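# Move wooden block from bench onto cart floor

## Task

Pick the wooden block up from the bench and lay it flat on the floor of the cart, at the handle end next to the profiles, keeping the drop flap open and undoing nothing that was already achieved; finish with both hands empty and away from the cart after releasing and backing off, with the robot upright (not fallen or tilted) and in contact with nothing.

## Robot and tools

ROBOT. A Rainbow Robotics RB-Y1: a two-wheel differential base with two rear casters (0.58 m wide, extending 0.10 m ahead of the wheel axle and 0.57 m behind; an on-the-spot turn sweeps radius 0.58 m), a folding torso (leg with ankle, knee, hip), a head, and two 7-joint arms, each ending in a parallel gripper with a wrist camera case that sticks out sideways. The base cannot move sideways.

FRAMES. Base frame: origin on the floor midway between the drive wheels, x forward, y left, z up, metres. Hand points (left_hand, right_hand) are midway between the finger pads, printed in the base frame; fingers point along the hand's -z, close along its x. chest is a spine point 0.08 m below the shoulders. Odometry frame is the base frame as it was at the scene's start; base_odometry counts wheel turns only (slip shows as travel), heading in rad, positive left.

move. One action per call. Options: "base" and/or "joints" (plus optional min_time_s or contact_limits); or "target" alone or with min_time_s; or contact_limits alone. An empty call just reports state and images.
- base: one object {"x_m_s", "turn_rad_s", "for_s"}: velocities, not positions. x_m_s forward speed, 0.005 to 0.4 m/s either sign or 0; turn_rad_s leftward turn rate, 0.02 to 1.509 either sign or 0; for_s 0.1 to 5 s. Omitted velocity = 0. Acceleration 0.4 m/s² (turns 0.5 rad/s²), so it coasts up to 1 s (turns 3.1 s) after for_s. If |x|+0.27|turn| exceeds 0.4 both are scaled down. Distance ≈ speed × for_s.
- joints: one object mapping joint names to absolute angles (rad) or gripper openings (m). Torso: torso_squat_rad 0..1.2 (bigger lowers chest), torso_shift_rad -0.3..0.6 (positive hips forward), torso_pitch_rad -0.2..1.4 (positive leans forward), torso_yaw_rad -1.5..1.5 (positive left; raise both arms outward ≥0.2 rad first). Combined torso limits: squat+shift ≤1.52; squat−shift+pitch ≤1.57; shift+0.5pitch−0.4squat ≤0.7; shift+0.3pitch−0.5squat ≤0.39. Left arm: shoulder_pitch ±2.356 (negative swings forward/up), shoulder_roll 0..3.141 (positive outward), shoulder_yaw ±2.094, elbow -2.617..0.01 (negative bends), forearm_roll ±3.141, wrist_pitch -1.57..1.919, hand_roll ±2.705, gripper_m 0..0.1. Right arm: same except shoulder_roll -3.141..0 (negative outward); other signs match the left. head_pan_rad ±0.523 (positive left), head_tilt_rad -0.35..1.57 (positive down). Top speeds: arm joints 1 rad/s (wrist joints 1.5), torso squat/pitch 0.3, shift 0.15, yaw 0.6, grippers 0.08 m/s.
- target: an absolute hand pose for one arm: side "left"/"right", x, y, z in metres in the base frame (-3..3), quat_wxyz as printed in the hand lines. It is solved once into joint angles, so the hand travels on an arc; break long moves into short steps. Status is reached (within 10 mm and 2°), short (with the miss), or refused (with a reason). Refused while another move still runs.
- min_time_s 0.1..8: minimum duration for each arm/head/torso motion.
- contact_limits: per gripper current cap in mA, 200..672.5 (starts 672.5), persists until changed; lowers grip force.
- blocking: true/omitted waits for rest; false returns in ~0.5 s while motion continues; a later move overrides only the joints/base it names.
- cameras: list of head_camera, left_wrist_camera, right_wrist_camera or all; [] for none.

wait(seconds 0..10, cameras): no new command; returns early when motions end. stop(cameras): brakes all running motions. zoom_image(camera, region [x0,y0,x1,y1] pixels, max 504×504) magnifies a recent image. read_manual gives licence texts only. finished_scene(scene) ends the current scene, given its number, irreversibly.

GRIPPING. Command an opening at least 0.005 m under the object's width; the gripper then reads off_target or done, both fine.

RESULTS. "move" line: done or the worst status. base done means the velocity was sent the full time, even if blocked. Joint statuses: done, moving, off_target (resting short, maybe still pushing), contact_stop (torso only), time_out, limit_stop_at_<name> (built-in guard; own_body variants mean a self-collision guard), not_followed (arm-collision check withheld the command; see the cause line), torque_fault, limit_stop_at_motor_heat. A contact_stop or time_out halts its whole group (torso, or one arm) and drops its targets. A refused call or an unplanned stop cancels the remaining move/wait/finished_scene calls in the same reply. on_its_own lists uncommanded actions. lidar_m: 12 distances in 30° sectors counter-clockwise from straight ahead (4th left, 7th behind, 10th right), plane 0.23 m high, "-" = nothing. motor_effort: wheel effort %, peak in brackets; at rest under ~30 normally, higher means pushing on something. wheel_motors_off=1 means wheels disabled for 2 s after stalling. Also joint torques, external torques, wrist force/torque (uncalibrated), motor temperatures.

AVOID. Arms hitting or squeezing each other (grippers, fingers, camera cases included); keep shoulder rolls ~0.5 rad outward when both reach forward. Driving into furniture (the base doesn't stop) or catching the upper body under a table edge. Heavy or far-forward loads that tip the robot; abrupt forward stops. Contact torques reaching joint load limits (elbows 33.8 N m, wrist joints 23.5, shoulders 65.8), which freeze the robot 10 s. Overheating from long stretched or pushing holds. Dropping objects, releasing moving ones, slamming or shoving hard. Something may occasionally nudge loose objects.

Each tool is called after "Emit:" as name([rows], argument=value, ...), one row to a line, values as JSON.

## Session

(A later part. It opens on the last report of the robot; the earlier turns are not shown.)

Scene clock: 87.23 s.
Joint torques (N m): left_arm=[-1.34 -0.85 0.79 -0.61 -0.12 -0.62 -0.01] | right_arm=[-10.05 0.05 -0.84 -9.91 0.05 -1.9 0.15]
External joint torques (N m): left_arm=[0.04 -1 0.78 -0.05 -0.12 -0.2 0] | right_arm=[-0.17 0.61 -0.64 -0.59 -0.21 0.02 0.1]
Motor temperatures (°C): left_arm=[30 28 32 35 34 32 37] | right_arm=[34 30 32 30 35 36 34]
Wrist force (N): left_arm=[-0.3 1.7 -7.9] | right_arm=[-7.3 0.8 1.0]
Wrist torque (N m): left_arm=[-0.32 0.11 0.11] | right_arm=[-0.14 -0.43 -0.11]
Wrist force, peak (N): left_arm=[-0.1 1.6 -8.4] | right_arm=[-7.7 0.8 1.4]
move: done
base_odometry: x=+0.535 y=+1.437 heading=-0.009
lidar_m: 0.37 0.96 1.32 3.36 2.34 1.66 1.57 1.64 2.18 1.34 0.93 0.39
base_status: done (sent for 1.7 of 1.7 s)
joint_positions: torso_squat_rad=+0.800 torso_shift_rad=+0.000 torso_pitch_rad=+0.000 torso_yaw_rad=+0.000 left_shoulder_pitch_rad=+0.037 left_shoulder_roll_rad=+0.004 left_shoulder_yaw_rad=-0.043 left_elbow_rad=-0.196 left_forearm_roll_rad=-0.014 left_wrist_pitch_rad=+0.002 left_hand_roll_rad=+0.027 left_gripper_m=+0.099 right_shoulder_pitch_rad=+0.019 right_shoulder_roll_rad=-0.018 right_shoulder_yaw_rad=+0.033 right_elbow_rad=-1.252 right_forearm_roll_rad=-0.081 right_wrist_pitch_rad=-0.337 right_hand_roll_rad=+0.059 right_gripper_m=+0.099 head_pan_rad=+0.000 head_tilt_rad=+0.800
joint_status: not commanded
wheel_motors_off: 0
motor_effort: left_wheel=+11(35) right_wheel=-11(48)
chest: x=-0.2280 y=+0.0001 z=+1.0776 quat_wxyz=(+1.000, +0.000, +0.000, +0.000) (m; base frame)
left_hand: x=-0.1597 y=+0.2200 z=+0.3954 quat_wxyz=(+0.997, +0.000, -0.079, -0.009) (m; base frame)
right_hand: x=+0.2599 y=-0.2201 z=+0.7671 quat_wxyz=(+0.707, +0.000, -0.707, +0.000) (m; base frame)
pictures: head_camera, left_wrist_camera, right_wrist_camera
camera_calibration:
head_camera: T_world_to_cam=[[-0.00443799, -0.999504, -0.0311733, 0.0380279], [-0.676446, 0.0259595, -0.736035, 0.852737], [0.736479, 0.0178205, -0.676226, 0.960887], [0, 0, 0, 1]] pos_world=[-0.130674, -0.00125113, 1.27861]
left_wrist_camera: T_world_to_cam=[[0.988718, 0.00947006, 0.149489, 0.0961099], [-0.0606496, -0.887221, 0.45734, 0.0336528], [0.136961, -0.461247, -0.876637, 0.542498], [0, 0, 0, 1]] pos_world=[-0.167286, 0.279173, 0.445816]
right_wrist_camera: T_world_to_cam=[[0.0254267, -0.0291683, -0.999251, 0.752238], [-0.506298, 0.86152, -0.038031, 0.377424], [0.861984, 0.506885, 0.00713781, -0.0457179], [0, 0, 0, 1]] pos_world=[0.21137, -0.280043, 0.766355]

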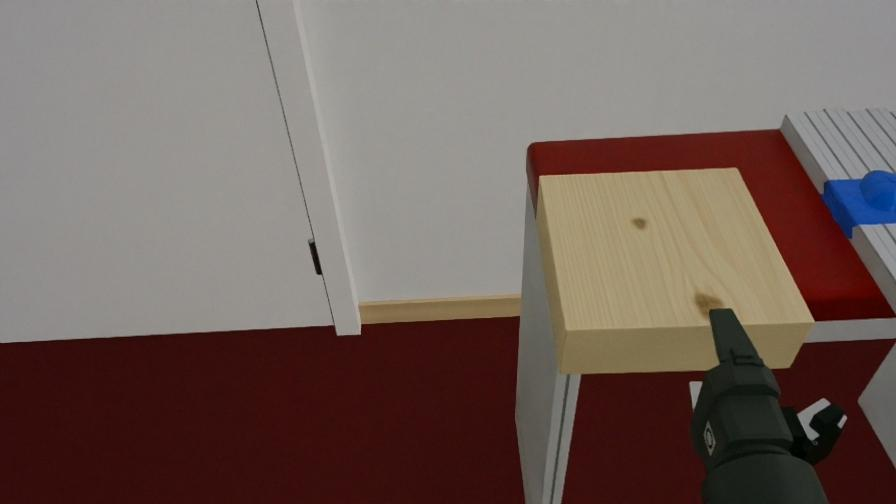

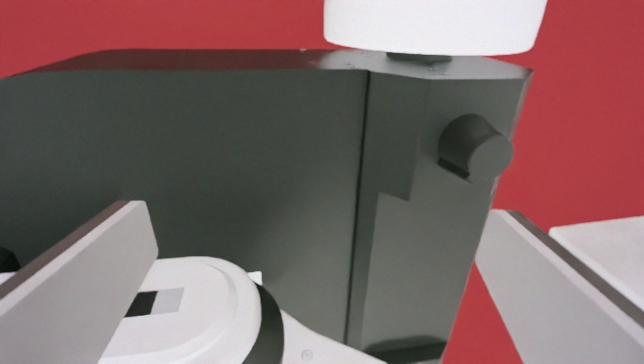

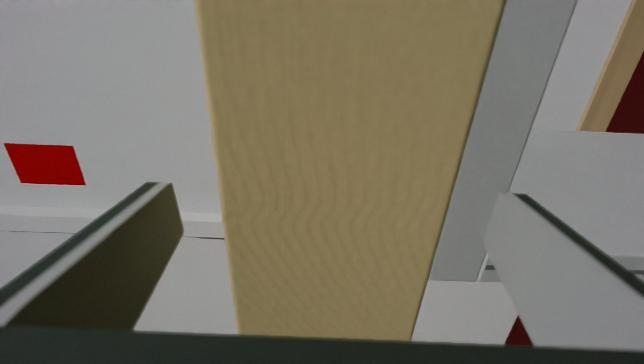

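Emit:
move(target={"side":"right","x":0.26,"y":-0.192,"z":0.768,"quat_wxyz":[0.7071,0,-0.7071,0]}, cameras=["head_camera"])

Emit:
move(base={"x_m_s":0.06,"for_s":1.0}, cameras=["head_camera","right_wrist_camera"])

Scene clock: 89.40 s.
Joint torques (N m): left_arm=[-1.11 -0.78 0.87 -0.41 -0.14 -0.53 0] | right_arm=[-10.41 2.12 -0.61 -9.98 0.45 -1.9 -0.27]
External joint torques (N m): left_arm=[0.26 -0.93 0.86 0.15 -0.15 -0.11 0.01] | right_arm=[-0.49 1.64 -0.62 -0.68 0.06 -0.04 -0.32]
Motor temperatures (°C): left_arm=[30 28 32 35 34 32 37] | right_arm=[34 30 32 30 35 36 34]
Wrist force (N): left_arm=[-0.1 1.0 -7.4] | right_arm=[-7.3 0.9 0.5]
Wrist torque (N m): left_arm=[-0.26 0.13 0.08] | right_arm=[-0.14 -0.39 -0.14]
Wrist force, peak (N): left_arm=[0.1 1.9 -8.4] | right_arm=[-8.3 0.8 1.3]
move: done
base_odometry: x=+0.535 y=+1.437 heading=-0.009
lidar_m: 0.39 0.97 1.32 3.34 2.36 1.66 1.58 1.65 2.19 1.34 0.93 0.37
base_status: not commanded
joint_positions: torso_squat_rad=+0.800 torso_shift_rad=+0.000 torso_pitch_rad=+0.000 torso_yaw_rad=+0.000 left_shoulder_pitch_rad=+0.037 left_shoulder_roll_rad=+0.004 left_shoulder_yaw_rad=-0.043 left_elbow_rad=-0.196 left_forearm_roll_rad=-0.014 left_wrist_pitch_rad=+0.002 left_hand_roll_rad=+0.027 left_gripper_m=+0.099 right_shoulder_pitch_rad=+0.015 right_shoulder_roll_rad=+0.000 right_shoulder_yaw_rad=+0.103 right_elbow_rad=-1.249 right_forearm_roll_rad=-0.263 right_wrist_pitch_rad=-0.347 right_hand_roll_rad=+0.249 right_gripper_m=+0.099 head_pan_rad=+0.000 head_tilt_rad=+0.800
joint_status: all done
wheel_motors_off: 0
motor_effort: left_wheel=+11(12) right_wheel=-11(13)
chest: x=-0.2280 y=+0.0001 z=+1.0776 quat_wxyz=(+1.000, +0.000, +0.000, +0.000) (m; base frame)
left_hand: x=-0.1597 y=+0.2200 z=+0.3954 quat_wxyz=(+0.997, +0.000, -0.079, -0.009) (m; base frame)
right_hand: x=+0.2599 y=-0.1923 z=+0.7677 quat_wxyz=(+0.707, +0.003, -0.707, +0.003) (m; base frame)
right_hand_status: reached (checked arc, planned for 0.4 s): 0 mm and 0.5 deg off.
pictures: head_camera
camera_calibration:
head_camera: T_world_to_cam=[[-0.00443799, -0.999504, -0.0311733, 0.0380279], [-0.676446, 0.0259595, -0.736035, 0.852737], [0.736479, 0.0178205, -0.676226, 0.960887], [0, 0, 0, 1]] pos_world=[-0.130674, -0.00125113, 1.27861]

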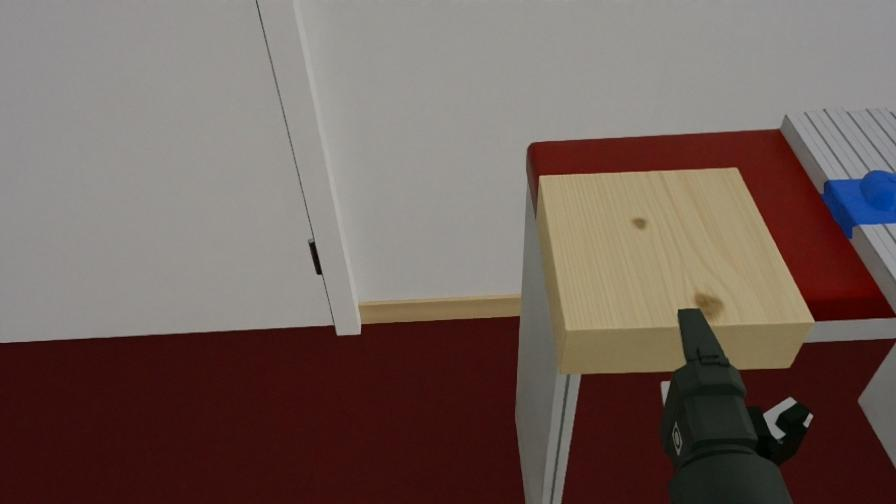

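Scene clock: 90.87 s.
Joint torques (N m): left_arm=[-1.11 -0.73 0.67 -0.38 -0.1 -0.61 -0.02] | right_arm=[-10.53 1.77 -0.24 -9.54 0.41 -1.48 -0.17]
External joint torques (N m): left_arm=[0.27 -0.87 0.65 0.17 -0.1 -0.19 -0.01] | right_arm=[-0.6 1.3 -0.24 -0.24 0.01 0.38 -0.22]
Motor temperatures (°C): left_arm=[30 28 32 35 34 32 37] | right_arm=[34 30 32 30 35 36 34]
Wrist force (N): left_arm=[-0.4 1.0 -8.2] | right_arm=[-6.5 0.3 4.6]
Wrist torque (N m): left_arm=[-0.23 0.13 0.08] | right_arm=[-0.03 -0.53 -0.16]
Wrist force, peak (N): left_arm=[-0.2 1.6 -8.6] | right_arm=[-4.1 0.7 8.1]
move: done
base_odometry: x=+0.595 y=+1.436 heading=-0.008
lidar_m: 0.38 0.92 1.23 3.12 2.45 1.71 1.64 1.71 2.28 1.37 0.89 0.33
base_status: done (sent for 1 of 1 s)
joint_positions: torso_squat_rad=+0.800 torso_shift_rad=+0.000 torso_pitch_rad=+0.000 torso_yaw_rad=+0.000 left_shoulder_pitch_rad=+0.037 left_shoulder_roll_rad=+0.004 left_shoulder_yaw_rad=-0.043 left_elbow_rad=-0.196 left_forearm_roll_rad=-0.014 left_wrist_pitch_rad=+0.002 left_hand_roll_rad=+0.027 left_gripper_m=+0.099 right_shoulder_pitch_rad=+0.015 right_shoulder_roll_rad=+0.000 right_shoulder_yaw_rad=+0.103 right_elbow_rad=-1.249 right_forearm_roll_rad=-0.263 right_wrist_pitch_rad=-0.347 right_hand_roll_rad=+0.249 right_gripper_m=+0.099 head_pan_rad=+0.000 head_tilt_rad=+0.800
joint_status: not commanded
wheel_motors_off: 0
motor_effort: left_wheel=+13(36) right_wheel=-10(27)
chest: x=-0.2280 y=+0.0001 z=+1.0776 quat_wxyz=(+1.000, +0.000, +0.000, +0.000) (m; base frame)
left_hand: x=-0.1597 y=+0.2200 z=+0.3954 quat_wxyz=(+0.997, +0.000, -0.079, -0.009) (m; base frame)
right_hand: x=+0.2599 y=-0.1923 z=+0.7677 quat_wxyz=(+0.707, +0.003, -0.707, +0.003) (m; base frame)
pictures: head_camera, right_wrist_camera
camera_calibration:
head_camera: T_world_to_cam=[[-0.00443799, -0.999504, -0.0311733, 0.0380279], [-0.676446, 0.0259595, -0.736035, 0.852737], [0.736479, 0.0178205, -0.676226, 0.960887], [0, 0, 0, 1]] pos_world=[-0.130674, -0.00125113, 1.27861]
right_wrist_camera: T_world_to_cam=[[0.0268121, -0.0282762, -0.99924, 0.753547], [-0.514111, 0.85688, -0.0380426, 0.354695], [0.857305, 0.51474, 0.00843766, -0.0581296], [0, 0, 0, 1]] pos_world=[0.211983, -0.252702, 0.766959]

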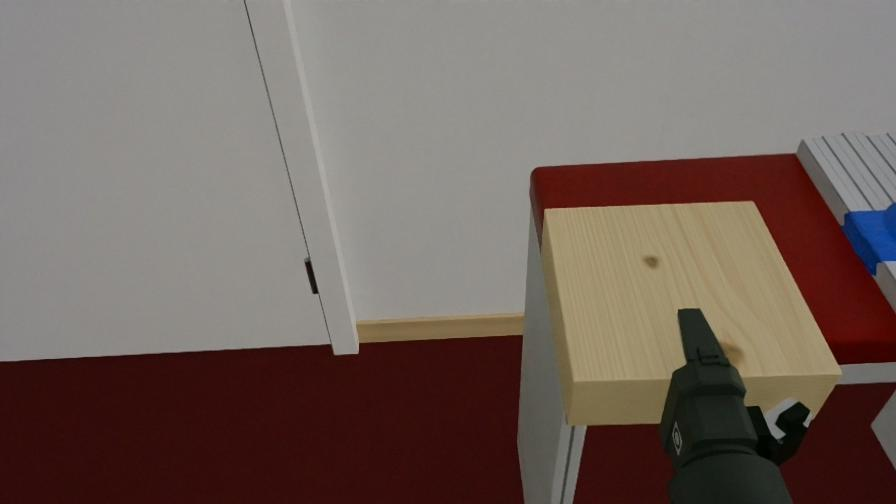

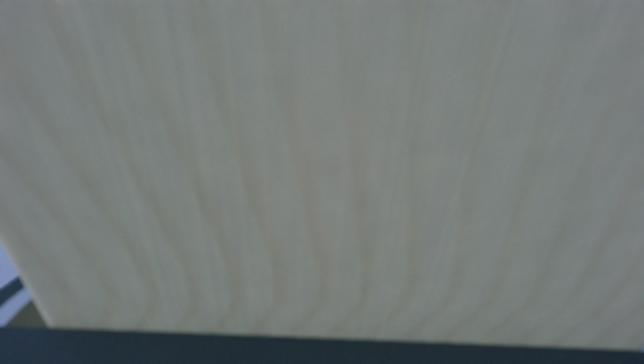

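Emit:
move(joints={"right_gripper_m":0.055}, cameras=["right_wrist_camera"])

Emit:
move(target={"side":"right","x":0.26,"y":-0.192,"z":0.80,"quat_wxyz":[0.7071,0,-0.7071,0]}, min_time_s=2, cameras=["head_camera","right_wrist_camera"])

Scene clock: 93.27 s.
Joint torques (N m): left_arm=[-1.26 -0.8 0.65 -0.55 -0.03 -0.66 -0.16] | right_arm=[-10.56 1.56 -0.3 -9.57 0.49 -1.61 -0.22]
External joint torques (N m): left_arm=[0.12 -0.95 0.64 0.01 -0.03 -0.24 -0.15] | right_arm=[-0.63 1.08 -0.3 -0.27 0.1 0.25 -0.27]
Motor temperatures (°C): left_arm=[30 28 32 35 34 32 37] | right_arm=[34 30 32 30 35 36 34]
Wrist force (N): left_arm=[0.0 1.2 -7.4] | right_arm=[-6.2 -0.1 2.4]
Wrist torque (N m): left_arm=[-0.30 0.17 0.08] | right_arm=[-0.09 -0.77 -0.26]
Wrist force, peak (N): left_arm=[0.2 1.5 -8.5] | right_arm=[-6.5 0.5 6.0]
move: off_target
base_odometry: x=+0.595 y=+1.436 heading=-0.008
lidar_m: 0.37 0.91 1.24 3.11 2.43 1.72 1.64 1.70 2.27 1.38 0.89 0.32
base_status: not commanded
joint_positions: torso_squat_rad=+0.800 torso_shift_rad=+0.000 torso_pitch_rad=+0.000 torso_yaw_rad=+0.000 left_shoulder_pitch_rad=+0.037 left_shoulder_roll_rad=+0.004 left_shoulder_yaw_rad=-0.043 left_elbow_rad=-0.196 left_forearm_roll_rad=-0.014 left_wrist_pitch_rad=+0.002 left_hand_roll_rad=+0.027 left_gripper_m=+0.099 right_shoulder_pitch_rad=+0.015 right_shoulder_roll_rad=+0.000 right_shoulder_yaw_rad=+0.103 right_elbow_rad=-1.249 right_forearm_roll_rad=-0.263 right_wrist_pitch_rad=-0.347 right_hand_roll_rad=+0.249 right_gripper_m=+0.076 head_pan_rad=+0.000 head_tilt_rad=+0.800
joint_status: right_gripper_m off_target (ended at +0.076, target +0.055)
wheel_motors_off: 0
motor_effort: left_wheel=+13(14) right_wheel=-11(12)
chest: x=-0.2280 y=+0.0001 z=+1.0776 quat_wxyz=(+1.000, +0.000, +0.000, +0.000) (m; base frame)
left_hand: x=-0.1597 y=+0.2200 z=+0.3954 quat_wxyz=(+0.997, +0.000, -0.079, -0.009) (m; base frame)
right_hand: x=+0.2599 y=-0.1923 z=+0.7677 quat_wxyz=(+0.707, +0.003, -0.707, +0.003) (m; base frame)
pictures: right_wrist_camera
camera_calibration:
right_wrist_camera: T_world_to_cam=[[0.0268121, -0.0282762, -0.99924, 0.753547], [-0.514111, 0.85688, -0.0380426, 0.354695], [0.857305, 0.51474, 0.00843766, -0.0581296], [0, 0, 0, 1]] pos_world=[0.211983, -0.252702, 0.766959]

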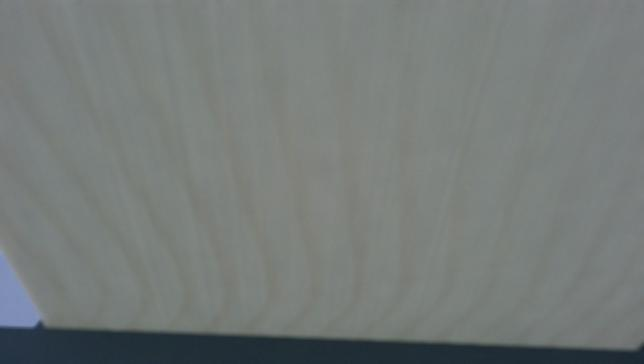

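Scene clock: 95.60 s.
Joint torques (N m): left_arm=[-1.44 -0.66 0.24 -0.55 -0.06 -0.62 -0.02] | right_arm=[-19.93 1.69 0.68 -24.09 0.54 -8.48 0.31]
External joint torques (N m): left_arm=[-0.08 -0.82 0.23 0 -0.06 -0.2 -0.01] | right_arm=[-10.46 1.03 0.65 -14.34 0.15 -6.68 0.26]
Motor temperatures (°C): left_arm=[30 28 32 35 34 32 37] | right_arm=[34 30 32 31 35 36 34]
Wrist force (N): left_arm=[-0.6 1.4 -8.0] | right_arm=[-28.8 1.0 -0.6]
Wrist torque (N m): left_arm=[-0.31 0.09 0.07] | right_arm=[-0.07 1.50 -0.13]
Wrist force, peak (N): left_arm=[-0.1 1.2 -8.4] | right_arm=[-30.0 1.4 -0.3]
move: done
base_odometry: x=+0.595 y=+1.436 heading=-0.008
lidar_m: 0.38 0.90 1.23 3.12 2.43 1.73 1.63 1.70 2.27 1.38 0.91 0.32
base_status: not commanded
joint_positions: torso_squat_rad=+0.800 torso_shift_rad=+0.000 torso_pitch_rad=+0.001 torso_yaw_rad=+0.000 left_shoulder_pitch_rad=+0.037 left_shoulder_roll_rad=+0.004 left_shoulder_yaw_rad=-0.043 left_elbow_rad=-0.196 left_forearm_roll_rad=-0.014 left_wrist_pitch_rad=+0.002 left_hand_roll_rad=+0.027 left_gripper_m=+0.099 right_shoulder_pitch_rad=+0.069 right_shoulder_roll_rad=+0.000 right_shoulder_yaw_rad=+0.112 right_elbow_rad=-1.428 right_forearm_roll_rad=-0.360 right_wrist_pitch_rad=-0.218 right_hand_roll_rad=+0.357 right_gripper_m=+0.074 head_pan_rad=+0.000 head_tilt_rad=+0.800
joint_status: all done
wheel_motors_off: 0
motor_effort: left_wheel=+13(14) right_wheel=-11(14)
chest: x=-0.2278 y=+0.0000 z=+1.0776 quat_wxyz=(+1.000, +0.000, +0.000, +0.000) (m; base frame)
left_hand: x=-0.1598 y=+0.2200 z=+0.3954 quat_wxyz=(+0.997, +0.000, -0.079, -0.009) (m; base frame)
right_hand: x=+0.2589 y=-0.1921 z=+0.7966 quat_wxyz=(+0.708, +0.005, -0.706, +0.004) (m; base frame)
right_hand_status: reached (checked arc, planned for 2.0 s): 4 mm and 0.7 deg off.
pictures: head_camera, right_wrist_camera
camera_calibration:
head_camera: T_world_to_cam=[[-0.00444732, -0.9995, -0.031313, 0.0382036], [-0.676761, 0.0260611, -0.735742, 0.852451], [0.73619, 0.0179193, -0.676538, 0.960961], [0, 0, 0, 1]] pos_world=[-0.130374, -0.00125108, 1.27851]
right_wrist_camera: T_world_to_cam=[[0.0235355, -0.027973, -0.999332, 0.783374], [-0.517283, 0.855052, -0.0361171, 0.354044], [0.85549, 0.517788, 0.00565406, -0.0543214], [0, 0, 0, 1]] pos_world=[0.211176, -0.252686, 0.795944]

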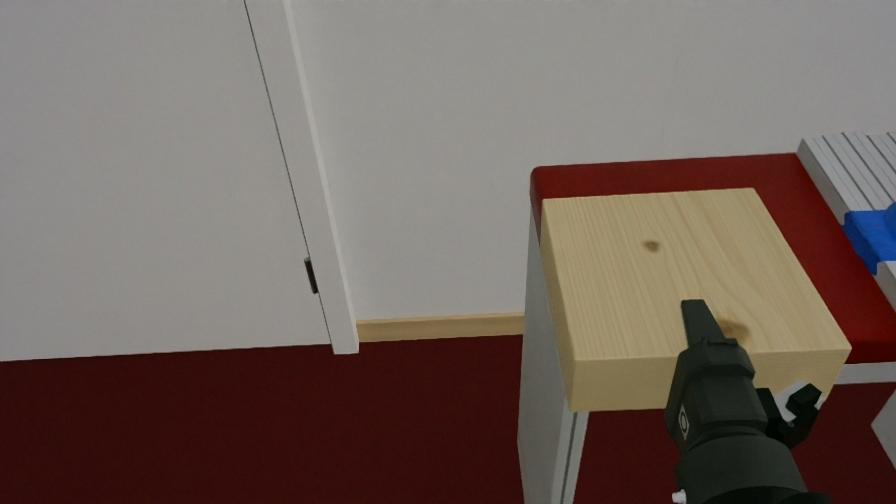

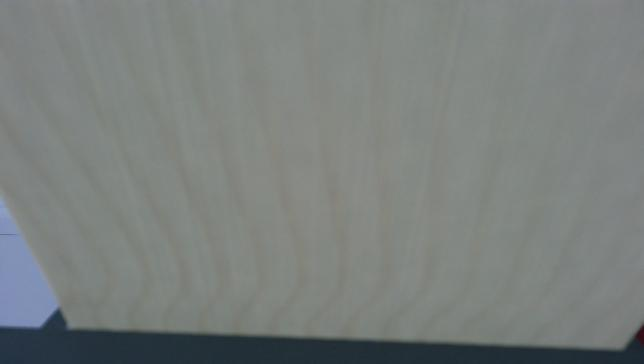

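Emit:
move(target={"side":"right","x":0.25,"y":-0.192,"z":0.86,"quat_wxyz":[0.7071,0,-0.7071,0]}, min_time_s=2.5, cameras=["head_camera","right_wrist_camera"])

Emit:
move(base={"x_m_s":-0.15,"for_s":3}, cameras=["head_camera"])

Scene clock: 99.73 s.
Joint torques (N m): left_arm=[-1.3 -0.82 0.66 -0.53 -0.05 -0.64 -0.05] | right_arm=[-18.94 1.15 0.5 -24.58 0.72 1.01 0.1]
External joint torques (N m): left_arm=[0.07 -0.97 0.64 0.02 -0.05 -0.22 -0.04] | right_arm=[-10.41 0.02 0.42 -14.36 0.45 0.75 0.05]
Motor temperatures (°C): left_arm=[30 28 32 35 34 32 37] | right_arm=[34 30 32 31 35 37 34]
Wrist force (N): left_arm=[-0.2 1.8 -7.4] | right_arm=[-28.7 0.5 0.4]
Wrist torque (N m): left_arm=[-0.39 0.11 0.08] | right_arm=[-0.14 1.48 -0.11]
Wrist force, peak (N): left_arm=[0.3 0.9 -8.4] | right_arm=[-30.9 1.9 0.0]
move: done
base_odometry: x=+0.595 y=+1.436 heading=-0.008
lidar_m: 0.36 0.89 1.26 3.12 2.45 1.74 1.64 1.70 2.27 1.38 0.91 0.32
base_status: not commanded
joint_positions: torso_squat_rad=+0.800 torso_shift_rad=+0.000 torso_pitch_rad=+0.001 torso_yaw_rad=+0.000 left_shoulder_pitch_rad=+0.037 left_shoulder_roll_rad=+0.004 left_shoulder_yaw_rad=-0.043 left_elbow_rad=-0.196 left_forearm_roll_rad=-0.014 left_wrist_pitch_rad=+0.002 left_hand_roll_rad=+0.027 left_gripper_m=+0.099 right_shoulder_pitch_rad=+0.152 right_shoulder_roll_rad=-0.005 right_shoulder_yaw_rad=+0.150 right_elbow_rad=-1.735 right_forearm_roll_rad=-1.672 right_wrist_pitch_rad=-0.100 right_hand_roll_rad=+1.686 right_gripper_m=+0.074 head_pan_rad=+0.000 head_tilt_rad=+0.800
joint_status: all done
wheel_motors_off: 0
motor_effort: left_wheel=+13(14) right_wheel=-12(13)
chest: x=-0.2277 y=+0.0000 z=+1.0776 quat_wxyz=(+1.000, +0.000, +0.000, +0.000) (m; base frame)
left_hand: x=-0.1598 y=+0.2200 z=+0.3954 quat_wxyz=(+0.997, +0.000, -0.079, -0.009) (m; base frame)
right_hand: x=+0.2492 y=-0.1925 z=+0.8569 quat_wxyz=(+0.704, -0.001, -0.711, -0.001) (m; base frame)
right_hand_status: reached (checked arc, planned for 2.5 s): 3 mm and 0.6 deg off.
pictures: head_camera, right_wrist_camera
camera_calibration:
head_camera: T_world_to_cam=[[-0.00445075, -0.9995, -0.0313166, 0.0382082], [-0.676761, 0.026066, -0.735741, 0.852519], [0.736189, 0.0179192, -0.676538, 0.960887], [0, 0, 0, 1]] pos_world=[-0.130274, -0.00125106, 1.27851]
right_wrist_camera: T_world_to_cam=[[0.0360512, -0.0287406, -0.998937, 0.840202], [-0.504439, 0.862375, -0.0430165, 0.355667], [0.862695, 0.505453, 0.0165918, -0.0597908], [0, 0, 0, 1]] pos_world=[0.200703, -0.252349, 0.8556]

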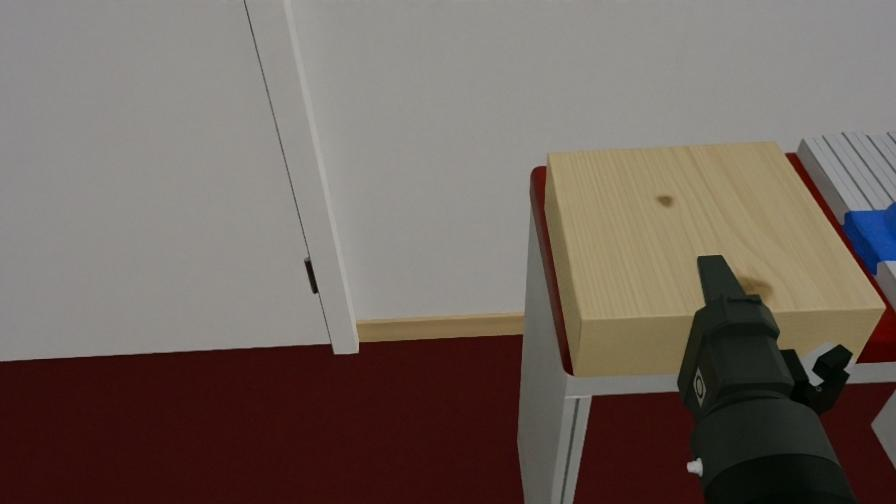

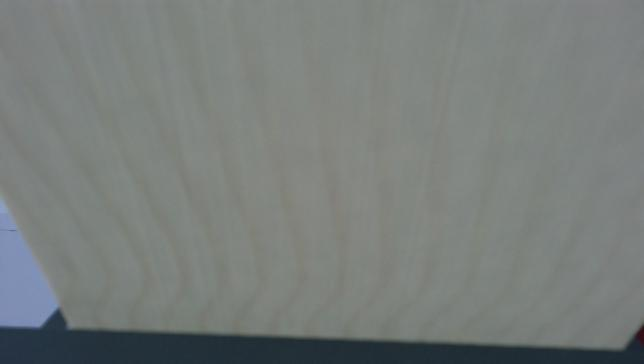

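Scene clock: 103.50 s.
Joint torques (N m): left_arm=[-2.05 -0.64 0.8 -0.52 0 -0.67 -0.04] | right_arm=[-20.05 1.37 0.17 -24.52 0.62 0.92 0.1]
External joint torques (N m): left_arm=[-0.69 -0.8 0.79 0.03 -0.01 -0.25 -0.03] | right_arm=[-11.52 0.25 0.08 -14.3 0.35 0.69 0.05]
Motor temperatures (°C): left_arm=[30 28 32 35 34 32 37] | right_arm=[34 30 32 32 35 37 34]
Wrist force (N): left_arm=[-0.3 1.9 -7.5] | right_arm=[-28.3 1.2 0.6]
Wrist torque (N m): left_arm=[-0.36 0.07 0.10] | right_arm=[-0.09 1.48 -0.08]
Wrist force, peak (N): left_arm=[0.8 1.4 -8.5] | right_arm=[-29.9 1.3 -0.6]
move: done
base_odometry: x=+0.145 y=+1.440 heading=-0.006
lidar_m: 0.77 1.40 1.82 4.16 1.77 1.25 1.19 1.23 1.64 4.11 1.15 1.19
base_status: done (sent for 3 of 3 s)
joint_positions: torso_squat_rad=+0.800 torso_shift_rad=+0.000 torso_pitch_rad=+0.001 torso_yaw_rad=+0.000 left_shoulder_pitch_rad=+0.037 left_shoulder_roll_rad=+0.004 left_shoulder_yaw_rad=-0.043 left_elbow_rad=-0.196 left_forearm_roll_rad=-0.014 left_wrist_pitch_rad=+0.002 left_hand_roll_rad=+0.027 left_gripper_m=+0.099 right_shoulder_pitch_rad=+0.153 right_shoulder_roll_rad=-0.005 right_shoulder_yaw_rad=+0.150 right_elbow_rad=-1.735 right_forearm_roll_rad=-1.672 right_wrist_pitch_rad=-0.100 right_hand_roll_rad=+1.686 right_gripper_m=+0.074 head_pan_rad=+0.000 head_tilt_rad=+0.800
joint_status: not commanded
wheel_motors_off: 0
motor_effort: left_wheel=+17(40) right_wheel=-16(32)
chest: x=-0.2277 y=+0.0000 z=+1.0776 quat_wxyz=(+1.000, +0.000, +0.000, +0.000) (m; base frame)
left_hand: x=-0.1599 y=+0.2200 z=+0.3954 quat_wxyz=(+0.997, +0.000, -0.079, -0.009) (m; base frame)
right_hand: x=+0.2491 y=-0.1926 z=+0.8567 quat_wxyz=(+0.704, -0.001, -0.710, -0.001) (m; base frame)
pictures: head_camera
camera_calibration:
head_camera: T_world_to_cam=[[-0.00445302, -0.9995, -0.0313128, 0.0381031], [-0.676814, 0.0260635, -0.735692, 0.852452], [0.73614, 0.0179169, -0.676592, 0.960951], [0, 0, 0, 1]] pos_world=[-0.130274, -0.00135106, 1.27851]

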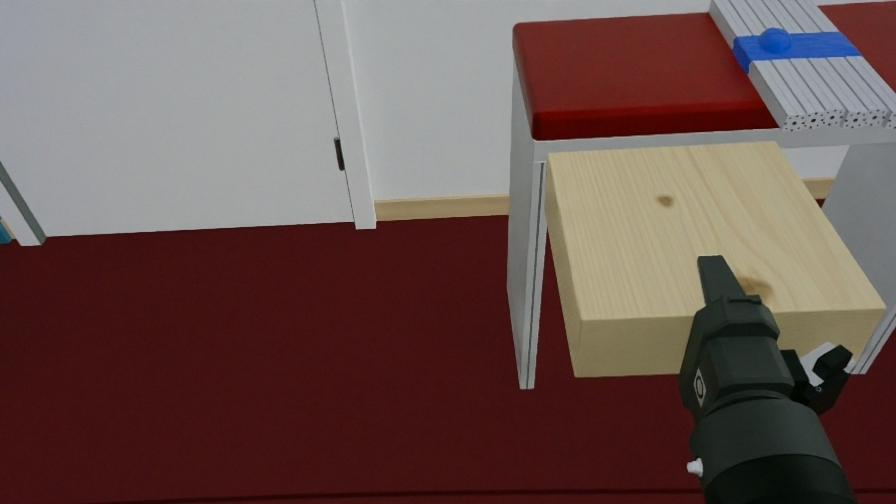

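Emit:
move(base={"x_m_s":-0.15,"for_s":1}, cameras=[])

Emit:
move(base={"turn_rad_s":-0.4,"for_s":3.93}, cameras=[])

Emit:
move(base={"x_m_s":0.364,"for_s":5}, cameras=[])

Emit:
move(base={"turn_rad_s":0.4,"for_s":3.93}, cameras=["head_camera"])

Scene clock: 118.63 s.
Joint torques (N m): left_arm=[-1.97 -0.87 0.84 -0.4 -0.12 -0.65 0.01] | right_arm=[-20.51 1.65 -0.1 -24.36 0.68 0.82 0.02]
External joint torques (N m): left_arm=[-0.61 -1.02 0.82 0.15 -0.12 -0.22 0.02] | right_arm=[-11.98 0.53 -0.18 -14.14 0.42 0.6 -0.03]
Motor temperatures (°C): left_arm=[30 28 32 35 34 32 37] | right_arm=[34 30 32 34 35 36 34]
Wrist force (N): left_arm=[0.2 1.4 -7.6] | right_arm=[-28.5 0.9 0.2]
Wrist torque (N m): left_arm=[-0.32 0.18 0.06] | right_arm=[-0.07 1.49 -0.09]
Wrist force, peak (N): left_arm=[0.2 2.4 -8.6] | right_arm=[-30.0 1.8 0.5]
move: done
base_odometry: x=-0.005 y=+1.441 heading=-0.005
lidar_m: 0.91 1.55 2.07 4.16 1.54 1.09 1.03 1.08 1.44 3.57 1.52 1.26
base_status: done (sent for 1 of 1 s)
joint_positions: torso_squat_rad=+0.800 torso_shift_rad=+0.000 torso_pitch_rad=+0.001 torso_yaw_rad=+0.000 left_shoulder_pitch_rad=+0.037 left_shoulder_roll_rad=+0.004 left_shoulder_yaw_rad=-0.043 left_elbow_rad=-0.196 left_forearm_roll_rad=-0.014 left_wrist_pitch_rad=+0.002 left_hand_roll_rad=+0.027 left_gripper_m=+0.099 right_shoulder_pitch_rad=+0.153 right_shoulder_roll_rad=-0.005 right_shoulder_yaw_rad=+0.150 right_elbow_rad=-1.735 right_forearm_roll_rad=-1.672 right_wrist_pitch_rad=-0.100 right_hand_roll_rad=+1.686 right_gripper_m=+0.074 head_pan_rad=+0.000 head_tilt_rad=+0.800
joint_status: not commanded
wheel_motors_off: 0
motor_effort: left_wheel=+16(36) right_wheel=-19(38)
chest: x=-0.2277 y=+0.0000 z=+1.0776 quat_wxyz=(+1.000, +0.000, +0.000, +0.000) (m; base frame)
left_hand: x=-0.1599 y=+0.2200 z=+0.3954 quat_wxyz=(+0.997, +0.000, -0.079, -0.009) (m; base frame)
right_hand: x=+0.2491 y=-0.1926 z=+0.8567 quat_wxyz=(+0.704, -0.001, -0.710, -0.001) (m; base frame)
pictures: none
No camera images: "cameras" was empty.

Scene clock: 123.73 s.
Joint torques (N m): left_arm=[-1.72 -0.5 0.64 -0.47 -0.09 -0.67 -0.02] | right_arm=[-20.33 1.63 -0.15 -24.45 0.65 0.78 -0.11]
External joint torques (N m): left_arm=[-0.36 -0.65 0.62 0.08 -0.1 -0.24 -0.01] | right_arm=[-11.8 0.51 -0.23 -14.23 0.39 0.52 -0.16]
Motor temperatures (°C): left_arm=[30 28 32 35 34 32 37] | right_arm=[35 30 32 34 35 36 34]
Wrist force (N): left_arm=[-0.2 1.3 -7.5] | right_arm=[-29.0 1.6 0.5]
Wrist torque (N m): left_arm=[-0.32 0.15 0.09] | right_arm=[-0.08 1.50 -0.11]
Wrist force, peak (N): left_arm=[-0.4 1.1 -8.4] | right_arm=[-29.4 1.4 0.4]
move: done
base_odometry: x=-0.005 y=+1.441 heading=-1.578
lidar_m: 3.45 1.45 1.26 0.91 1.55 2.03 4.15 1.56 1.11 1.05 1.06 1.41
base_status: done (sent for 3.93 of 3.93 s)
joint_positions: torso_squat_rad=+0.800 torso_shift_rad=+0.000 torso_pitch_rad=+0.001 torso_yaw_rad=+0.000 left_shoulder_pitch_rad=+0.037 left_shoulder_roll_rad=+0.004 left_shoulder_yaw_rad=-0.043 left_elbow_rad=-0.196 left_forearm_roll_rad=-0.014 left_wrist_pitch_rad=+0.002 left_hand_roll_rad=+0.027 left_gripper_m=+0.099 right_shoulder_pitch_rad=+0.153 right_shoulder_roll_rad=-0.005 right_shoulder_yaw_rad=+0.150 right_elbow_rad=-1.735 right_forearm_roll_rad=-1.672 right_wrist_pitch_rad=-0.100 right_hand_roll_rad=+1.686 right_gripper_m=+0.074 head_pan_rad=+0.000 head_tilt_rad=+0.800
joint_status: not commanded
wheel_motors_off: 0
motor_effort: left_wheel=+22(47) right_wheel=+2(38)
chest: x=-0.2277 y=+0.0000 z=+1.0776 quat_wxyz=(+1.000, +0.000, +0.000, +0.000) (m; base frame)
left_hand: x=-0.1599 y=+0.2200 z=+0.3954 quat_wxyz=(+0.997, +0.000, -0.079, -0.009) (m; base frame)
right_hand: x=+0.2492 y=-0.1926 z=+0.8566 quat_wxyz=(+0.704, -0.001, -0.710, -0.001) (m; base frame)
pictures: none
No camera images: "cameras" was empty.

Scene clock: 130.07 s.
Joint torques (N m): left_arm=[-0.78 -0.4 0.64 -0.39 -0.07 -0.72 -0.07] | right_arm=[-20.23 1.68 -0.29 -24.32 0.66 0.83 0.11]
External joint torques (N m): left_arm=[0.57 -0.56 0.63 0.15 -0.07 -0.3 -0.06] | right_arm=[-11.7 0.56 -0.38 -14.1 0.4 0.61 0.06]
Motor temperatures (°C): left_arm=[30 28 32 35 34 32 37] | right_arm=[35 30 32 35 35 36 34]
Wrist force (N): left_arm=[0.2 1.3 -7.4] | right_arm=[-28.1 0.9 0.7]
Wrist torque (N m): left_arm=[-0.27 0.18 0.10] | right_arm=[0.01 1.52 -0.10]
Wrist force, peak (N): left_arm=[-0.5 1.5 -8.5] | right_arm=[-30.2 1.4 -1.4]
move: done
base_odometry: x=-0.019 y=-0.379 heading=-1.577
lidar_m: 3.11 2.41 0.88 0.82 0.85 1.35 4.69 1.45 1.02 0.96 0.97 1.28
base_status: done (sent for 5 of 5 s)
joint_positions: torso_squat_rad=+0.800 torso_shift_rad=+0.000 torso_pitch_rad=+0.001 torso_yaw_rad=+0.000 left_shoulder_pitch_rad=+0.037 left_shoulder_roll_rad=+0.004 left_shoulder_yaw_rad=-0.043 left_elbow_rad=-0.196 left_forearm_roll_rad=-0.014 left_wrist_pitch_rad=+0.002 left_hand_roll_rad=+0.027 left_gripper_m=+0.099 right_shoulder_pitch_rad=+0.153 right_shoulder_roll_rad=-0.005 right_shoulder_yaw_rad=+0.150 right_elbow_rad=-1.735 right_forearm_roll_rad=-1.672 right_wrist_pitch_rad=-0.100 right_hand_roll_rad=+1.686 right_gripper_m=+0.074 head_pan_rad=+0.000 head_tilt_rad=+0.800
joint_status: not commanded
wheel_motors_off: 0
motor_effort: left_wheel=+3(52) right_wheel=-3(43)
chest: x=-0.2276 y=+0.0000 z=+1.0777 quat_wxyz=(+1.000, +0.000, +0.000, +0.000) (m; base frame)
left_hand: x=-0.1598 y=+0.2201 z=+0.3954 quat_wxyz=(+0.997, +0.000, -0.079, -0.009) (m; base frame)
right_hand: x=+0.2492 y=-0.1926 z=+0.8566 quat_wxyz=(+0.704, -0.001, -0.710, -0.001) (m; base frame)
pictures: none
No camera images: "cameras" was empty.

Scene clock: 135.13 s.
Joint torques (N m): left_arm=[-1.07 -0.77 0.84 -0.53 -0.01 -0.73 0.04] | right_arm=[-20.29 2.17 -0.52 -24.52 0.61 0.89 -0.07]
External joint torques (N m): left_arm=[0.29 -0.94 0.83 0.02 -0.02 -0.31 0.05] | right_arm=[-11.76 1.05 -0.6 -14.3 0.35 0.67 -0.12]
Motor temperatures (°C): left_arm=[30 28 32 35 34 32 37] | right_arm=[35 30 32 35 35 36 34]
Wrist force (N): left_arm=[-0.1 1.5 -7.1] | right_arm=[-28.7 1.3 0.2]
Wrist torque (N m): left_arm=[-0.34 0.12 0.14] | right_arm=[-0.07 1.49 -0.10]
Wrist force, peak (N): left_arm=[-0.3 1.3 -8.4] | right_arm=[-30.0 0.8 0.1]
move: done
base_odometry: x=-0.019 y=-0.379 heading=-0.005
lidar_m: 0.82 0.86 1.38 4.32 1.38 1.00 0.94 0.99 1.31 3.24 2.40 0.87
base_status: done (sent for 3.93 of 3.93 s)
joint_positions: torso_squat_rad=+0.800 torso_shift_rad=+0.000 torso_pitch_rad=+0.001 torso_yaw_rad=+0.000 left_shoulder_pitch_rad=+0.037 left_shoulder_roll_rad=+0.004 left_shoulder_yaw_rad=-0.043 left_elbow_rad=-0.196 left_forearm_roll_rad=-0.014 left_wrist_pitch_rad=+0.002 left_hand_roll_rad=+0.027 left_gripper_m=+0.099 right_shoulder_pitch_rad=+0.153 right_shoulder_roll_rad=-0.005 right_shoulder_yaw_rad=+0.150 right_elbow_rad=-1.735 right_forearm_roll_rad=-1.672 right_wrist_pitch_rad=-0.100 right_hand_roll_rad=+1.686 right_gripper_m=+0.074 head_pan_rad=+0.000 head_tilt_rad=+0.800
joint_status: not commanded
wheel_motors_off: 0
motor_effort: left_wheel=+4(48) right_wheel=+19(41)
chest: x=-0.2276 y=+0.0000 z=+1.0777 quat_wxyz=(+1.000, +0.000, +0.000, +0.000) (m; base frame)
left_hand: x=-0.1598 y=+0.2201 z=+0.3954 quat_wxyz=(+0.997, +0.000, -0.079, -0.009) (m; base frame)
right_hand: x=+0.2492 y=-0.1926 z=+0.8566 quat_wxyz=(+0.704, -0.001, -0.710, -0.001) (m; base frame)
pictures: head_camera
camera_calibration:
head_camera: T_world_to_cam=[[-0.00445809, -0.999495, -0.031453, 0.0382827], [-0.677025, 0.0261649, -0.735495, 0.852308], [0.735947, 0.0180155, -0.6768, 0.961046], [0, 0, 0, 1]] pos_world=[-0.130074, -0.00135101, 1.27851]

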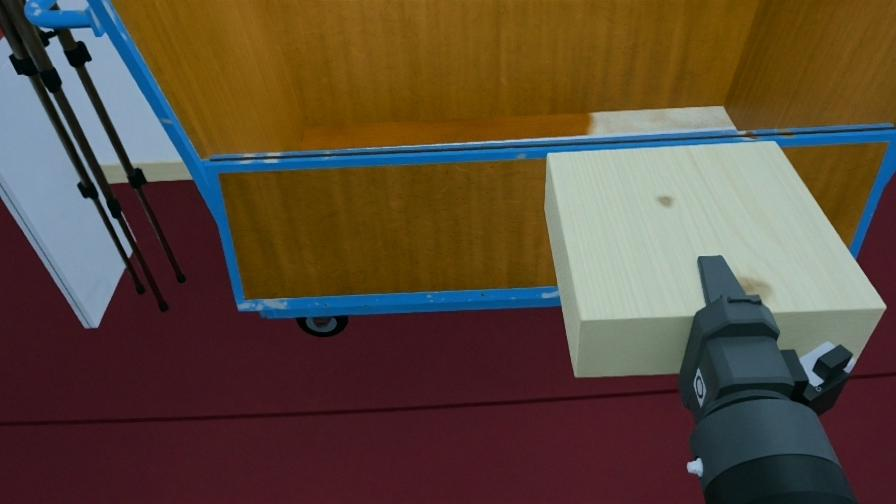

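Emit:
move(base={"turn_rad_s":0.02,"for_s":0.9}, joints={"torso_squat_rad":0.6,"torso_shift_rad":0.05,"torso_pitch_rad":0.4}, min_time_s=3, cameras=[])

Emit:
move(target={"side":"right","x":0.34,"y":-0.15,"z":0.88,"quat_wxyz":[0.653,0.271,-0.653,0.271]}, min_time_s=4, cameras=["head_camera"])

Scene clock: 145.30 s.
Joint torques (N m): left_arm=[8.72 -0.6 0.75 4.03 -0.02 0.24 -0.06] | right_arm=[-10.66 1.78 0.26 -22.25 0.73 0.65 -0.04]
External joint torques (N m): left_arm=[-0.7 -0.89 0.72 0.32 -0.02 -0.13 -0.07] | right_arm=[-9.87 1.17 -0.1 -13.32 0.49 0.48 -0.09]
Motor temperatures (°C): left_arm=[30 28 32 35 34 32 37] | right_arm=[35 30 32 36 35 36 34]
Wrist force (N): left_arm=[2.2 1.5 -7.2] | right_arm=[-26.6 1.6 -10.6]
Wrist torque (N m): left_arm=[-0.32 0.25 0.08] | right_arm=[-0.12 1.36 -0.11]
Wrist force, peak (N): left_arm=[2.0 1.7 -8.5] | right_arm=[-29.7 -0.1 -2.8]
move: done
base_odometry: x=-0.019 y=-0.379 heading=+0.013
lidar_m: 0.83 0.86 1.92 4.03 1.38 0.99 0.93 0.98 1.33 3.43 2.36 0.86
base_status: done (sent for 0.9 of 0.9 s)
joint_positions: torso_squat_rad=+0.600 torso_shift_rad=+0.050 torso_pitch_rad=+0.401 torso_yaw_rad=+0.000 left_shoulder_pitch_rad=+0.037 left_shoulder_roll_rad=+0.004 left_shoulder_yaw_rad=-0.043 left_elbow_rad=-0.196 left_forearm_roll_rad=-0.014 left_wrist_pitch_rad=+0.002 left_hand_roll_rad=+0.027 left_gripper_m=+0.099 right_shoulder_pitch_rad=+0.152 right_shoulder_roll_rad=-0.005 right_shoulder_yaw_rad=+0.150 right_elbow_rad=-1.736 right_forearm_roll_rad=-1.672 right_wrist_pitch_rad=-0.100 right_hand_roll_rad=+1.686 right_gripper_m=+0.074 head_pan_rad=+0.000 head_tilt_rad=+0.800
joint_status: all done
wheel_motors_off: 0
motor_effort: left_wheel=+2(8) right_wheel=+22(33)
chest: x=-0.0782 y=+0.0000 z=+1.1424 quat_wxyz=(+0.980, +0.000, +0.199, +0.000) (m; base frame)
left_hand: x=-0.2815 y=+0.2201 z=+0.4877 quat_wxyz=(+0.993, -0.002, +0.121, -0.009) (m; base frame)
right_hand: x=+0.2751 y=-0.1925 z=+0.7534 quat_wxyz=(+0.831, -0.001, -0.557, -0.001) (m; base frame)
pictures: none
No camera images: "cameras" was empty.

Scene clock: 149.63 s.
Joint torques (N m): left_arm=[8.58 -0.78 0.56 3.8 -0.03 0.2 0.06] | right_arm=[-17.18 -4.44 -7.73 -19.6 -6.42 2.54 0.3]
External joint torques (N m): left_arm=[-0.84 -1.07 0.53 0.09 -0.02 -0.18 0.05] | right_arm=[-11.04 1.03 -4.22 -10.71 -5.18 2.03 0.25]
Motor temperatures (°C): left_arm=[30 28 32 35 34 32 37] | right_arm=[35 30 32 36 36 36 34]
Wrist force (N): left_arm=[1.9 1.2 -7.8] | right_arm=[-28.5 0.8 -0.4]
Wrist torque (N m): left_arm=[-0.30 0.20 0.11] | right_arm=[-0.13 1.51 -0.16]
Wrist force, peak (N): left_arm=[2.1 2.0 -8.4] | right_arm=[-29.1 0.8 -0.6]
move: done
base_odometry: x=-0.019 y=-0.379 heading=+0.013
lidar_m: 0.83 0.87 1.92 4.05 1.39 0.99 0.94 0.99 1.34 3.42 2.34 0.88
base_status: not commanded
joint_positions: torso_squat_rad=+0.600 torso_shift_rad=+0.050 torso_pitch_rad=+0.401 torso_yaw_rad=+0.000 left_shoulder_pitch_rad=+0.037 left_shoulder_roll_rad=+0.004 left_shoulder_yaw_rad=-0.043 left_elbow_rad=-0.196 left_forearm_roll_rad=-0.014 left_wrist_pitch_rad=+0.002 left_hand_roll_rad=+0.027 left_gripper_m=+0.099 right_shoulder_pitch_rad=-0.181 right_shoulder_roll_rad=-0.354 right_shoulder_yaw_rad=-0.035 right_elbow_rad=-1.604 right_forearm_roll_rad=-2.101 right_wrist_pitch_rad=+0.762 right_hand_roll_rad=+1.835 right_gripper_m=+0.074 head_pan_rad=+0.000 head_tilt_rad=+0.800
joint_status: all done
wheel_motors_off: 0
motor_effort: left_wheel=+1(2) right_wheel=+21(23)
chest: x=-0.0782 y=+0.0000 z=+1.1424 quat_wxyz=(+0.980, +0.000, +0.199, +0.000) (m; base frame)
left_hand: x=-0.2816 y=+0.2201 z=+0.4877 quat_wxyz=(+0.993, -0.002, +0.121, -0.009) (m; base frame)
right_hand: x=+0.3390 y=-0.1505 z=+0.8777 quat_wxyz=(+0.656, +0.271, -0.651, +0.270) (m; base frame)
right_hand_status: reached (checked arc, planned for 4.0 s): 3 mm and 0.4 deg off.
pictures: head_camera
camera_calibration:
head_camera: T_world_to_cam=[[-0.0163915, -0.999497, -0.0271455, 0.0351238], [-0.909939, 0.0261644, -0.413915, 0.615418], [0.414417, 0.0179161, -0.909911, 1.13612], [0, 0, 0, 1]] pos_world=[0.0897401, -0.00135076, 1.28946]

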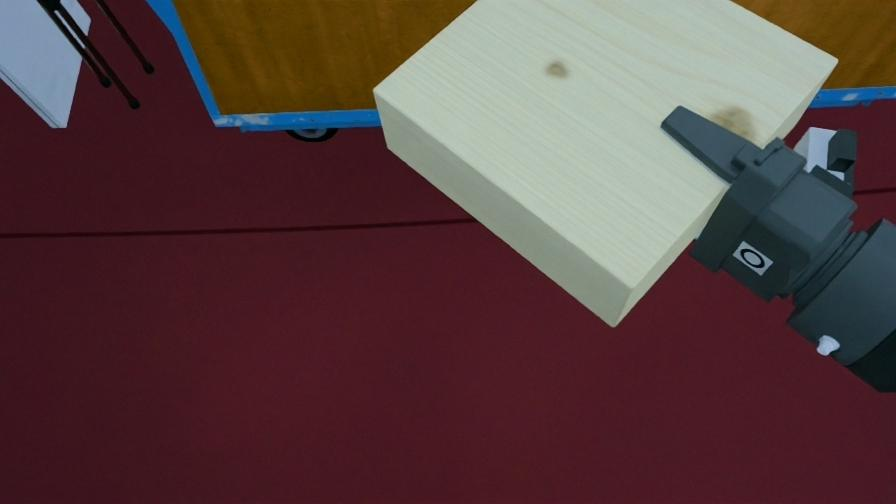

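Emit:
move(joints={"torso_squat_rad":0.5,"torso_shift_rad":0.05,"torso_pitch_rad":0.75}, min_time_s=3, cameras=[])

Emit:
move(target={"side":"right","x":0.42,"y":0.02,"z":0.86,"quat_wxyz":[0.5,0.5,-0.5,0.5]}, min_time_s=4, cameras=["head_camera"])

Emit:
move(joints={"torso_squat_rad":0.5,"torso_shift_rad":0.05,"torso_pitch_rad":1.1}, min_time_s=3, cameras=[])

Emit:
move(target={"side":"right","x":0.43,"y":0.10,"z":0.82,"quat_wxyz":[0.5,0.5,-0.5,0.5]}, min_time_s=4, cameras=["head_camera"])

Scene clock: 155.27 s.
Joint torques (N m): left_arm=[16.21 -0.5 0.65 7.07 -0.09 0.88 -0.03] | right_arm=[-6.99 -3.78 -5.6 -18.35 -5.7 4.2 0.23]
External joint torques (N m): left_arm=[-1.48 -0.87 0.61 0.1 -0.07 -0.14 -0.06] | right_arm=[-8.21 0.53 -3.02 -10.8 -4.62 3.29 0.18]
Motor temperatures (°C): left_arm=[30 28 32 35 34 32 37] | right_arm=[35 30 32 36 36 36 34]
Wrist force (N): left_arm=[4.7 0.7 -6.9] | right_arm=[-27.0 -5.5 -7.1]
Wrist torque (N m): left_arm=[-0.24 0.37 0.07] | right_arm=[-0.54 1.37 -0.14]
Wrist force, peak (N): left_arm=[3.9 0.9 -8.1] | right_arm=[-29.3 0.6 -0.4]
move: done
base_odometry: x=-0.019 y=-0.379 heading=+0.013
lidar_m: 0.82 0.86 1.92 4.04 1.37 0.98 0.95 0.98 1.34 3.42 2.36 0.87
base_status: not commanded
joint_positions: torso_squat_rad=+0.500 torso_shift_rad=+0.050 torso_pitch_rad=+0.751 torso_yaw_rad=+0.000 left_shoulder_pitch_rad=+0.037 left_shoulder_roll_rad=+0.004 left_shoulder_yaw_rad=-0.043 left_elbow_rad=-0.196 left_forearm_roll_rad=-0.014 left_wrist_pitch_rad=+0.002 left_hand_roll_rad=+0.027 left_gripper_m=+0.099 right_shoulder_pitch_rad=-0.181 right_shoulder_roll_rad=-0.354 right_shoulder_yaw_rad=-0.035 right_elbow_rad=-1.604 right_forearm_roll_rad=-2.102 right_wrist_pitch_rad=+0.762 right_hand_roll_rad=+1.835 right_gripper_m=+0.074 head_pan_rad=+0.000 head_tilt_rad=+0.800
joint_status: all done
wheel_motors_off: 0
motor_effort: left_wheel=+1(2) right_wheel=+20(24)
chest: x=+0.0140 y=+0.0000 z=+1.1203 quat_wxyz=(+0.930, +0.000, +0.367, +0.000) (m; base frame)
left_hand: x=-0.4016 y=+0.2201 z=+0.5750 quat_wxyz=(+0.956, -0.004, +0.292, -0.008) (m; base frame)
right_hand: x=+0.3155 y=-0.1506 z=+0.7287 quat_wxyz=(+0.759, +0.313, -0.527, +0.219) (m; base frame)
pictures: none
No camera images: "cameras" was empty.

Scene clock: 159.60 s.
Joint torques (N m): left_arm=[16.35 -0.53 0.97 7.09 -0.11 0.87 0.01] | right_arm=[-24.42 -2.04 -7.16 -16.05 -8.25 2.16 -0.25]
External joint torques (N m): left_arm=[-1.33 -0.89 0.93 0.12 -0.1 -0.16 -0.02] | right_arm=[-10.54 2.83 -2.96 -8.07 -6.5 1.77 -0.3]
Motor temperatures (°C): left_arm=[31 28 32 35 34 32 37] | right_arm=[35 30 32 35 36 37 34]
Wrist force (N): left_arm=[4.5 1.1 -6.4] | right_arm=[-28.4 0.1 0.1]
Wrist torque (N m): left_arm=[-0.27 0.38 0.05] | right_arm=[-0.16 1.54 -0.14]
Wrist force, peak (N): left_arm=[5.2 0.8 -7.4] | right_arm=[-29.1 -0.3 0.3]
move: done
base_odometry: x=-0.019 y=-0.379 heading=+0.013
lidar_m: 0.83 0.86 1.93 4.02 1.38 0.98 0.94 0.98 1.35 3.43 2.35 0.86
base_status: not commanded
joint_positions: torso_squat_rad=+0.500 torso_shift_rad=+0.050 torso_pitch_rad=+0.751 torso_yaw_rad=+0.000 left_shoulder_pitch_rad=+0.037 left_shoulder_roll_rad=+0.004 left_shoulder_yaw_rad=-0.043 left_elbow_rad=-0.196 left_forearm_roll_rad=-0.014 left_wrist_pitch_rad=+0.002 left_hand_roll_rad=+0.027 left_gripper_m=+0.099 right_shoulder_pitch_rad=-1.027 right_shoulder_roll_rad=-0.473 right_shoulder_yaw_rad=+0.218 right_elbow_rad=-1.197 right_forearm_roll_rad=-2.063 right_wrist_pitch_rad=+1.218 right_hand_roll_rad=+1.768 right_gripper_m=+0.074 head_pan_rad=+0.000 head_tilt_rad=+0.800
joint_status: all done
wheel_motors_off: 0
motor_effort: left_wheel=+1(2) right_wheel=+21(22)
chest: x=+0.0140 y=+0.0001 z=+1.1203 quat_wxyz=(+0.930, +0.000, +0.367, +0.000) (m; base frame)
left_hand: x=-0.4016 y=+0.2200 z=+0.5750 quat_wxyz=(+0.956, -0.004, +0.292, -0.008) (m; base frame)
right_hand: x=+0.4193 y=+0.0193 z=+0.8579 quat_wxyz=(+0.502, +0.499, -0.498, +0.500) (m; base frame)
right_hand_status: reached (checked arc, planned for 4.0 s): 2 mm and 0.3 deg off.
pictures: head_camera
camera_calibration:
head_camera: T_world_to_cam=[[-0.0246094, -0.999502, -0.0197716, 0.0279602], [-0.996708, 0.0260594, -0.0767763, 0.313723], [0.0772533, 0.0178171, -0.996852, 1.17986], [0, 0, 0, 1]] pos_world=[0.22223, -0.00125082, 1.20078]

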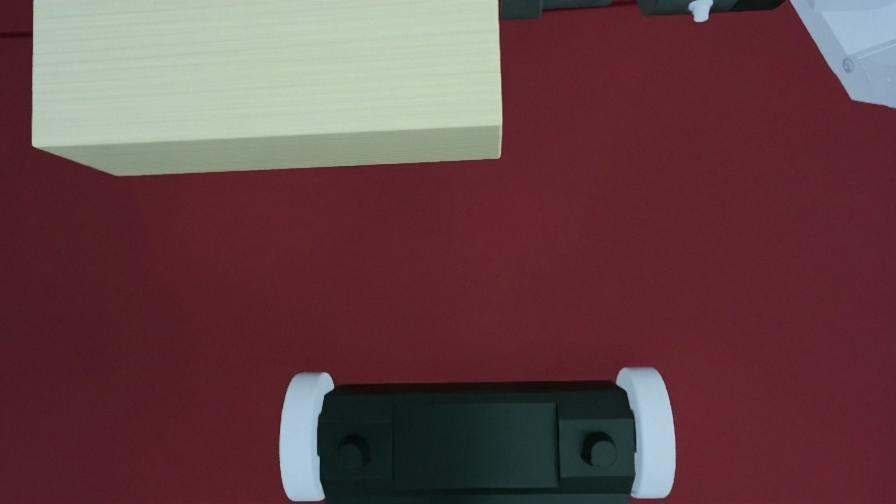

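Scene clock: 162.90 s.
Joint torques (N m): left_arm=[21.93 -0.37 0.74 9.4 -0.14 1.37 0.02] | right_arm=[-14.78 0.89 -5.14 -15.42 -7.66 4.65 -0.23]
External joint torques (N m): left_arm=[-1.87 -0.77 0.69 0.02 -0.12 -0.18 -0.02] | right_arm=[-7.92 3.61 -2.93 -8.16 -6.12 3.65 -0.28]
Motor temperatures (°C): left_arm=[31 28 32 36 34 32 37] | right_arm=[35 30 32 35 36 37 34]
Wrist force (N): left_arm=[6.1 1.3 -5.9] | right_arm=[-26.8 -9.5 0.4]
Wrist torque (N m): left_arm=[-0.21 0.47 0.08] | right_arm=[-0.71 1.39 -0.11]
Wrist force, peak (N): left_arm=[6.6 2.0 -6.2] | right_arm=[-27.9 -9.2 0.5]
move: done
base_odometry: x=-0.019 y=-0.379 heading=+0.013
lidar_m: 0.82 0.86 1.93 4.05 1.37 0.98 0.94 0.99 1.33 3.43 2.35 0.86
base_status: not commanded
joint_positions: torso_squat_rad=+0.500 torso_shift_rad=+0.050 torso_pitch_rad=+1.101 torso_yaw_rad=+0.000 left_shoulder_pitch_rad=+0.037 left_shoulder_roll_rad=+0.004 left_shoulder_yaw_rad=-0.043 left_elbow_rad=-0.196 left_forearm_roll_rad=-0.014 left_wrist_pitch_rad=+0.002 left_hand_roll_rad=+0.027 left_gripper_m=+0.099 right_shoulder_pitch_rad=-1.028 right_shoulder_roll_rad=-0.473 right_shoulder_yaw_rad=+0.218 right_elbow_rad=-1.197 right_forearm_roll_rad=-2.063 right_wrist_pitch_rad=+1.217 right_hand_roll_rad=+1.768 right_gripper_m=+0.074 head_pan_rad=+0.000 head_tilt_rad=+0.800
joint_status: all done
wheel_motors_off: 0
motor_effort: left_wheel=+0(1) right_wheel=+21(23)
chest: x=+0.0788 y=+0.0000 z=+1.0342 quat_wxyz=(+0.852, +0.000, +0.523, +0.000) (m; base frame)
left_hand: x=-0.4986 y=+0.2200 z=+0.6645 quat_wxyz=(+0.891, -0.005, +0.454, -0.007) (m; base frame)
right_hand: x=+0.3699 y=+0.0193 z=+0.6488 quat_wxyz=(+0.582, +0.579, -0.404, +0.405) (m; base frame)
pictures: none
No camera images: "cameras" was empty.

Scene clock: 167.23 s.
Joint torques (N m): left_arm=[21.63 -0.53 0.73 9.3 -0.1 1.34 0.03] | right_arm=[-21.37 3.55 -5.15 -20.14 -6.84 -1.55 -0.23]
External joint torques (N m): left_arm=[-2.17 -0.92 0.68 -0.09 -0.08 -0.21 -0.01] | right_arm=[-10.1 5.07 -1.53 -11.07 -5.42 -1.2 -0.28]
Motor temperatures (°C): left_arm=[31 28 32 36 34 32 37] | right_arm=[35 30 32 35 37 37 34]
Wrist force (N): left_arm=[6.2 1.2 -5.6] | right_arm=[-28.8 0.6 0.1]
Wrist torque (N m): left_arm=[-0.27 0.46 0.03] | right_arm=[-0.22 1.46 -0.13]
Wrist force, peak (N): left_arm=[6.9 1.6 -5.9] | right_arm=[-27.7 -9.3 -0.8]
move: done
base_odometry: x=-0.019 y=-0.379 heading=+0.013
lidar_m: 0.83 0.86 1.93 4.04 1.37 0.98 0.94 0.99 1.32 3.44 2.37 0.86
base_status: not commanded
joint_positions: torso_squat_rad=+0.500 torso_shift_rad=+0.050 torso_pitch_rad=+1.101 torso_yaw_rad=+0.000 left_shoulder_pitch_rad=+0.037 left_shoulder_roll_rad=+0.004 left_shoulder_yaw_rad=-0.043 left_elbow_rad=-0.196 left_forearm_roll_rad=-0.014 left_wrist_pitch_rad=+0.002 left_hand_roll_rad=+0.027 left_gripper_m=+0.099 right_shoulder_pitch_rad=-1.190 right_shoulder_roll_rad=-0.523 right_shoulder_yaw_rad=+0.291 right_elbow_rad=-1.760 right_forearm_roll_rad=-1.797 right_wrist_pitch_rad=+0.916 right_hand_roll_rad=+1.386 right_gripper_m=+0.074 head_pan_rad=+0.000 head_tilt_rad=+0.800
joint_status: all done
wheel_motors_off: 0
motor_effort: left_wheel=+0(2) right_wheel=+20(22)
chest: x=+0.0788 y=+0.0001 z=+1.0342 quat_wxyz=(+0.852, +0.000, +0.523, +0.000) (m; base frame)
left_hand: x=-0.4986 y=+0.2200 z=+0.6645 quat_wxyz=(+0.891, -0.005, +0.454, -0.007) (m; base frame)
right_hand: x=+0.4301 y=+0.0988 z=+0.8178 quat_wxyz=(+0.500, +0.500, -0.501, +0.499) (m; base frame)
right_hand_status: reached (checked arc, planned for 4.0 s): 2 mm and 0.2 deg off.
pictures: head_camera
camera_calibration:
head_camera: T_world_to_cam=[[-0.0298988, -0.999502, -0.0101346, 0.0183034], [-0.962606, 0.026061, 0.269647, 0.0107343], [-0.269249, 0.0178178, -0.962906, 1.08125], [0, 0, 0, 1]] pos_world=[0.302004, -0.00125082, 1.03843]

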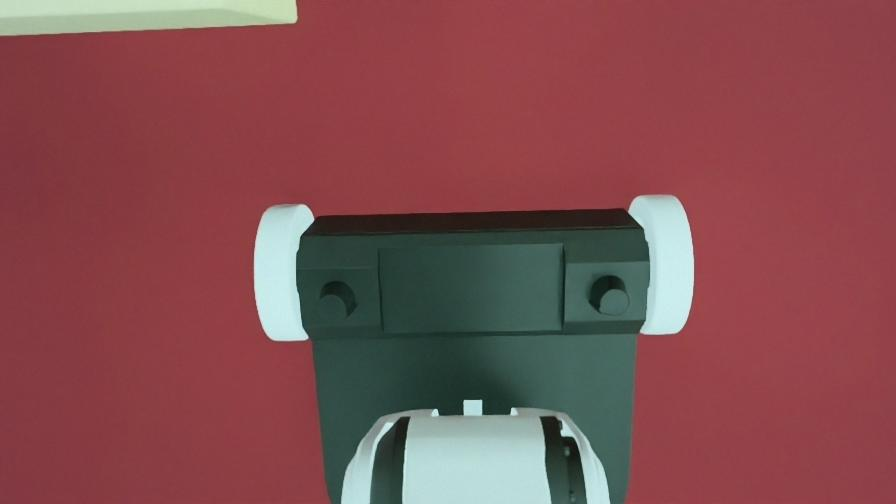

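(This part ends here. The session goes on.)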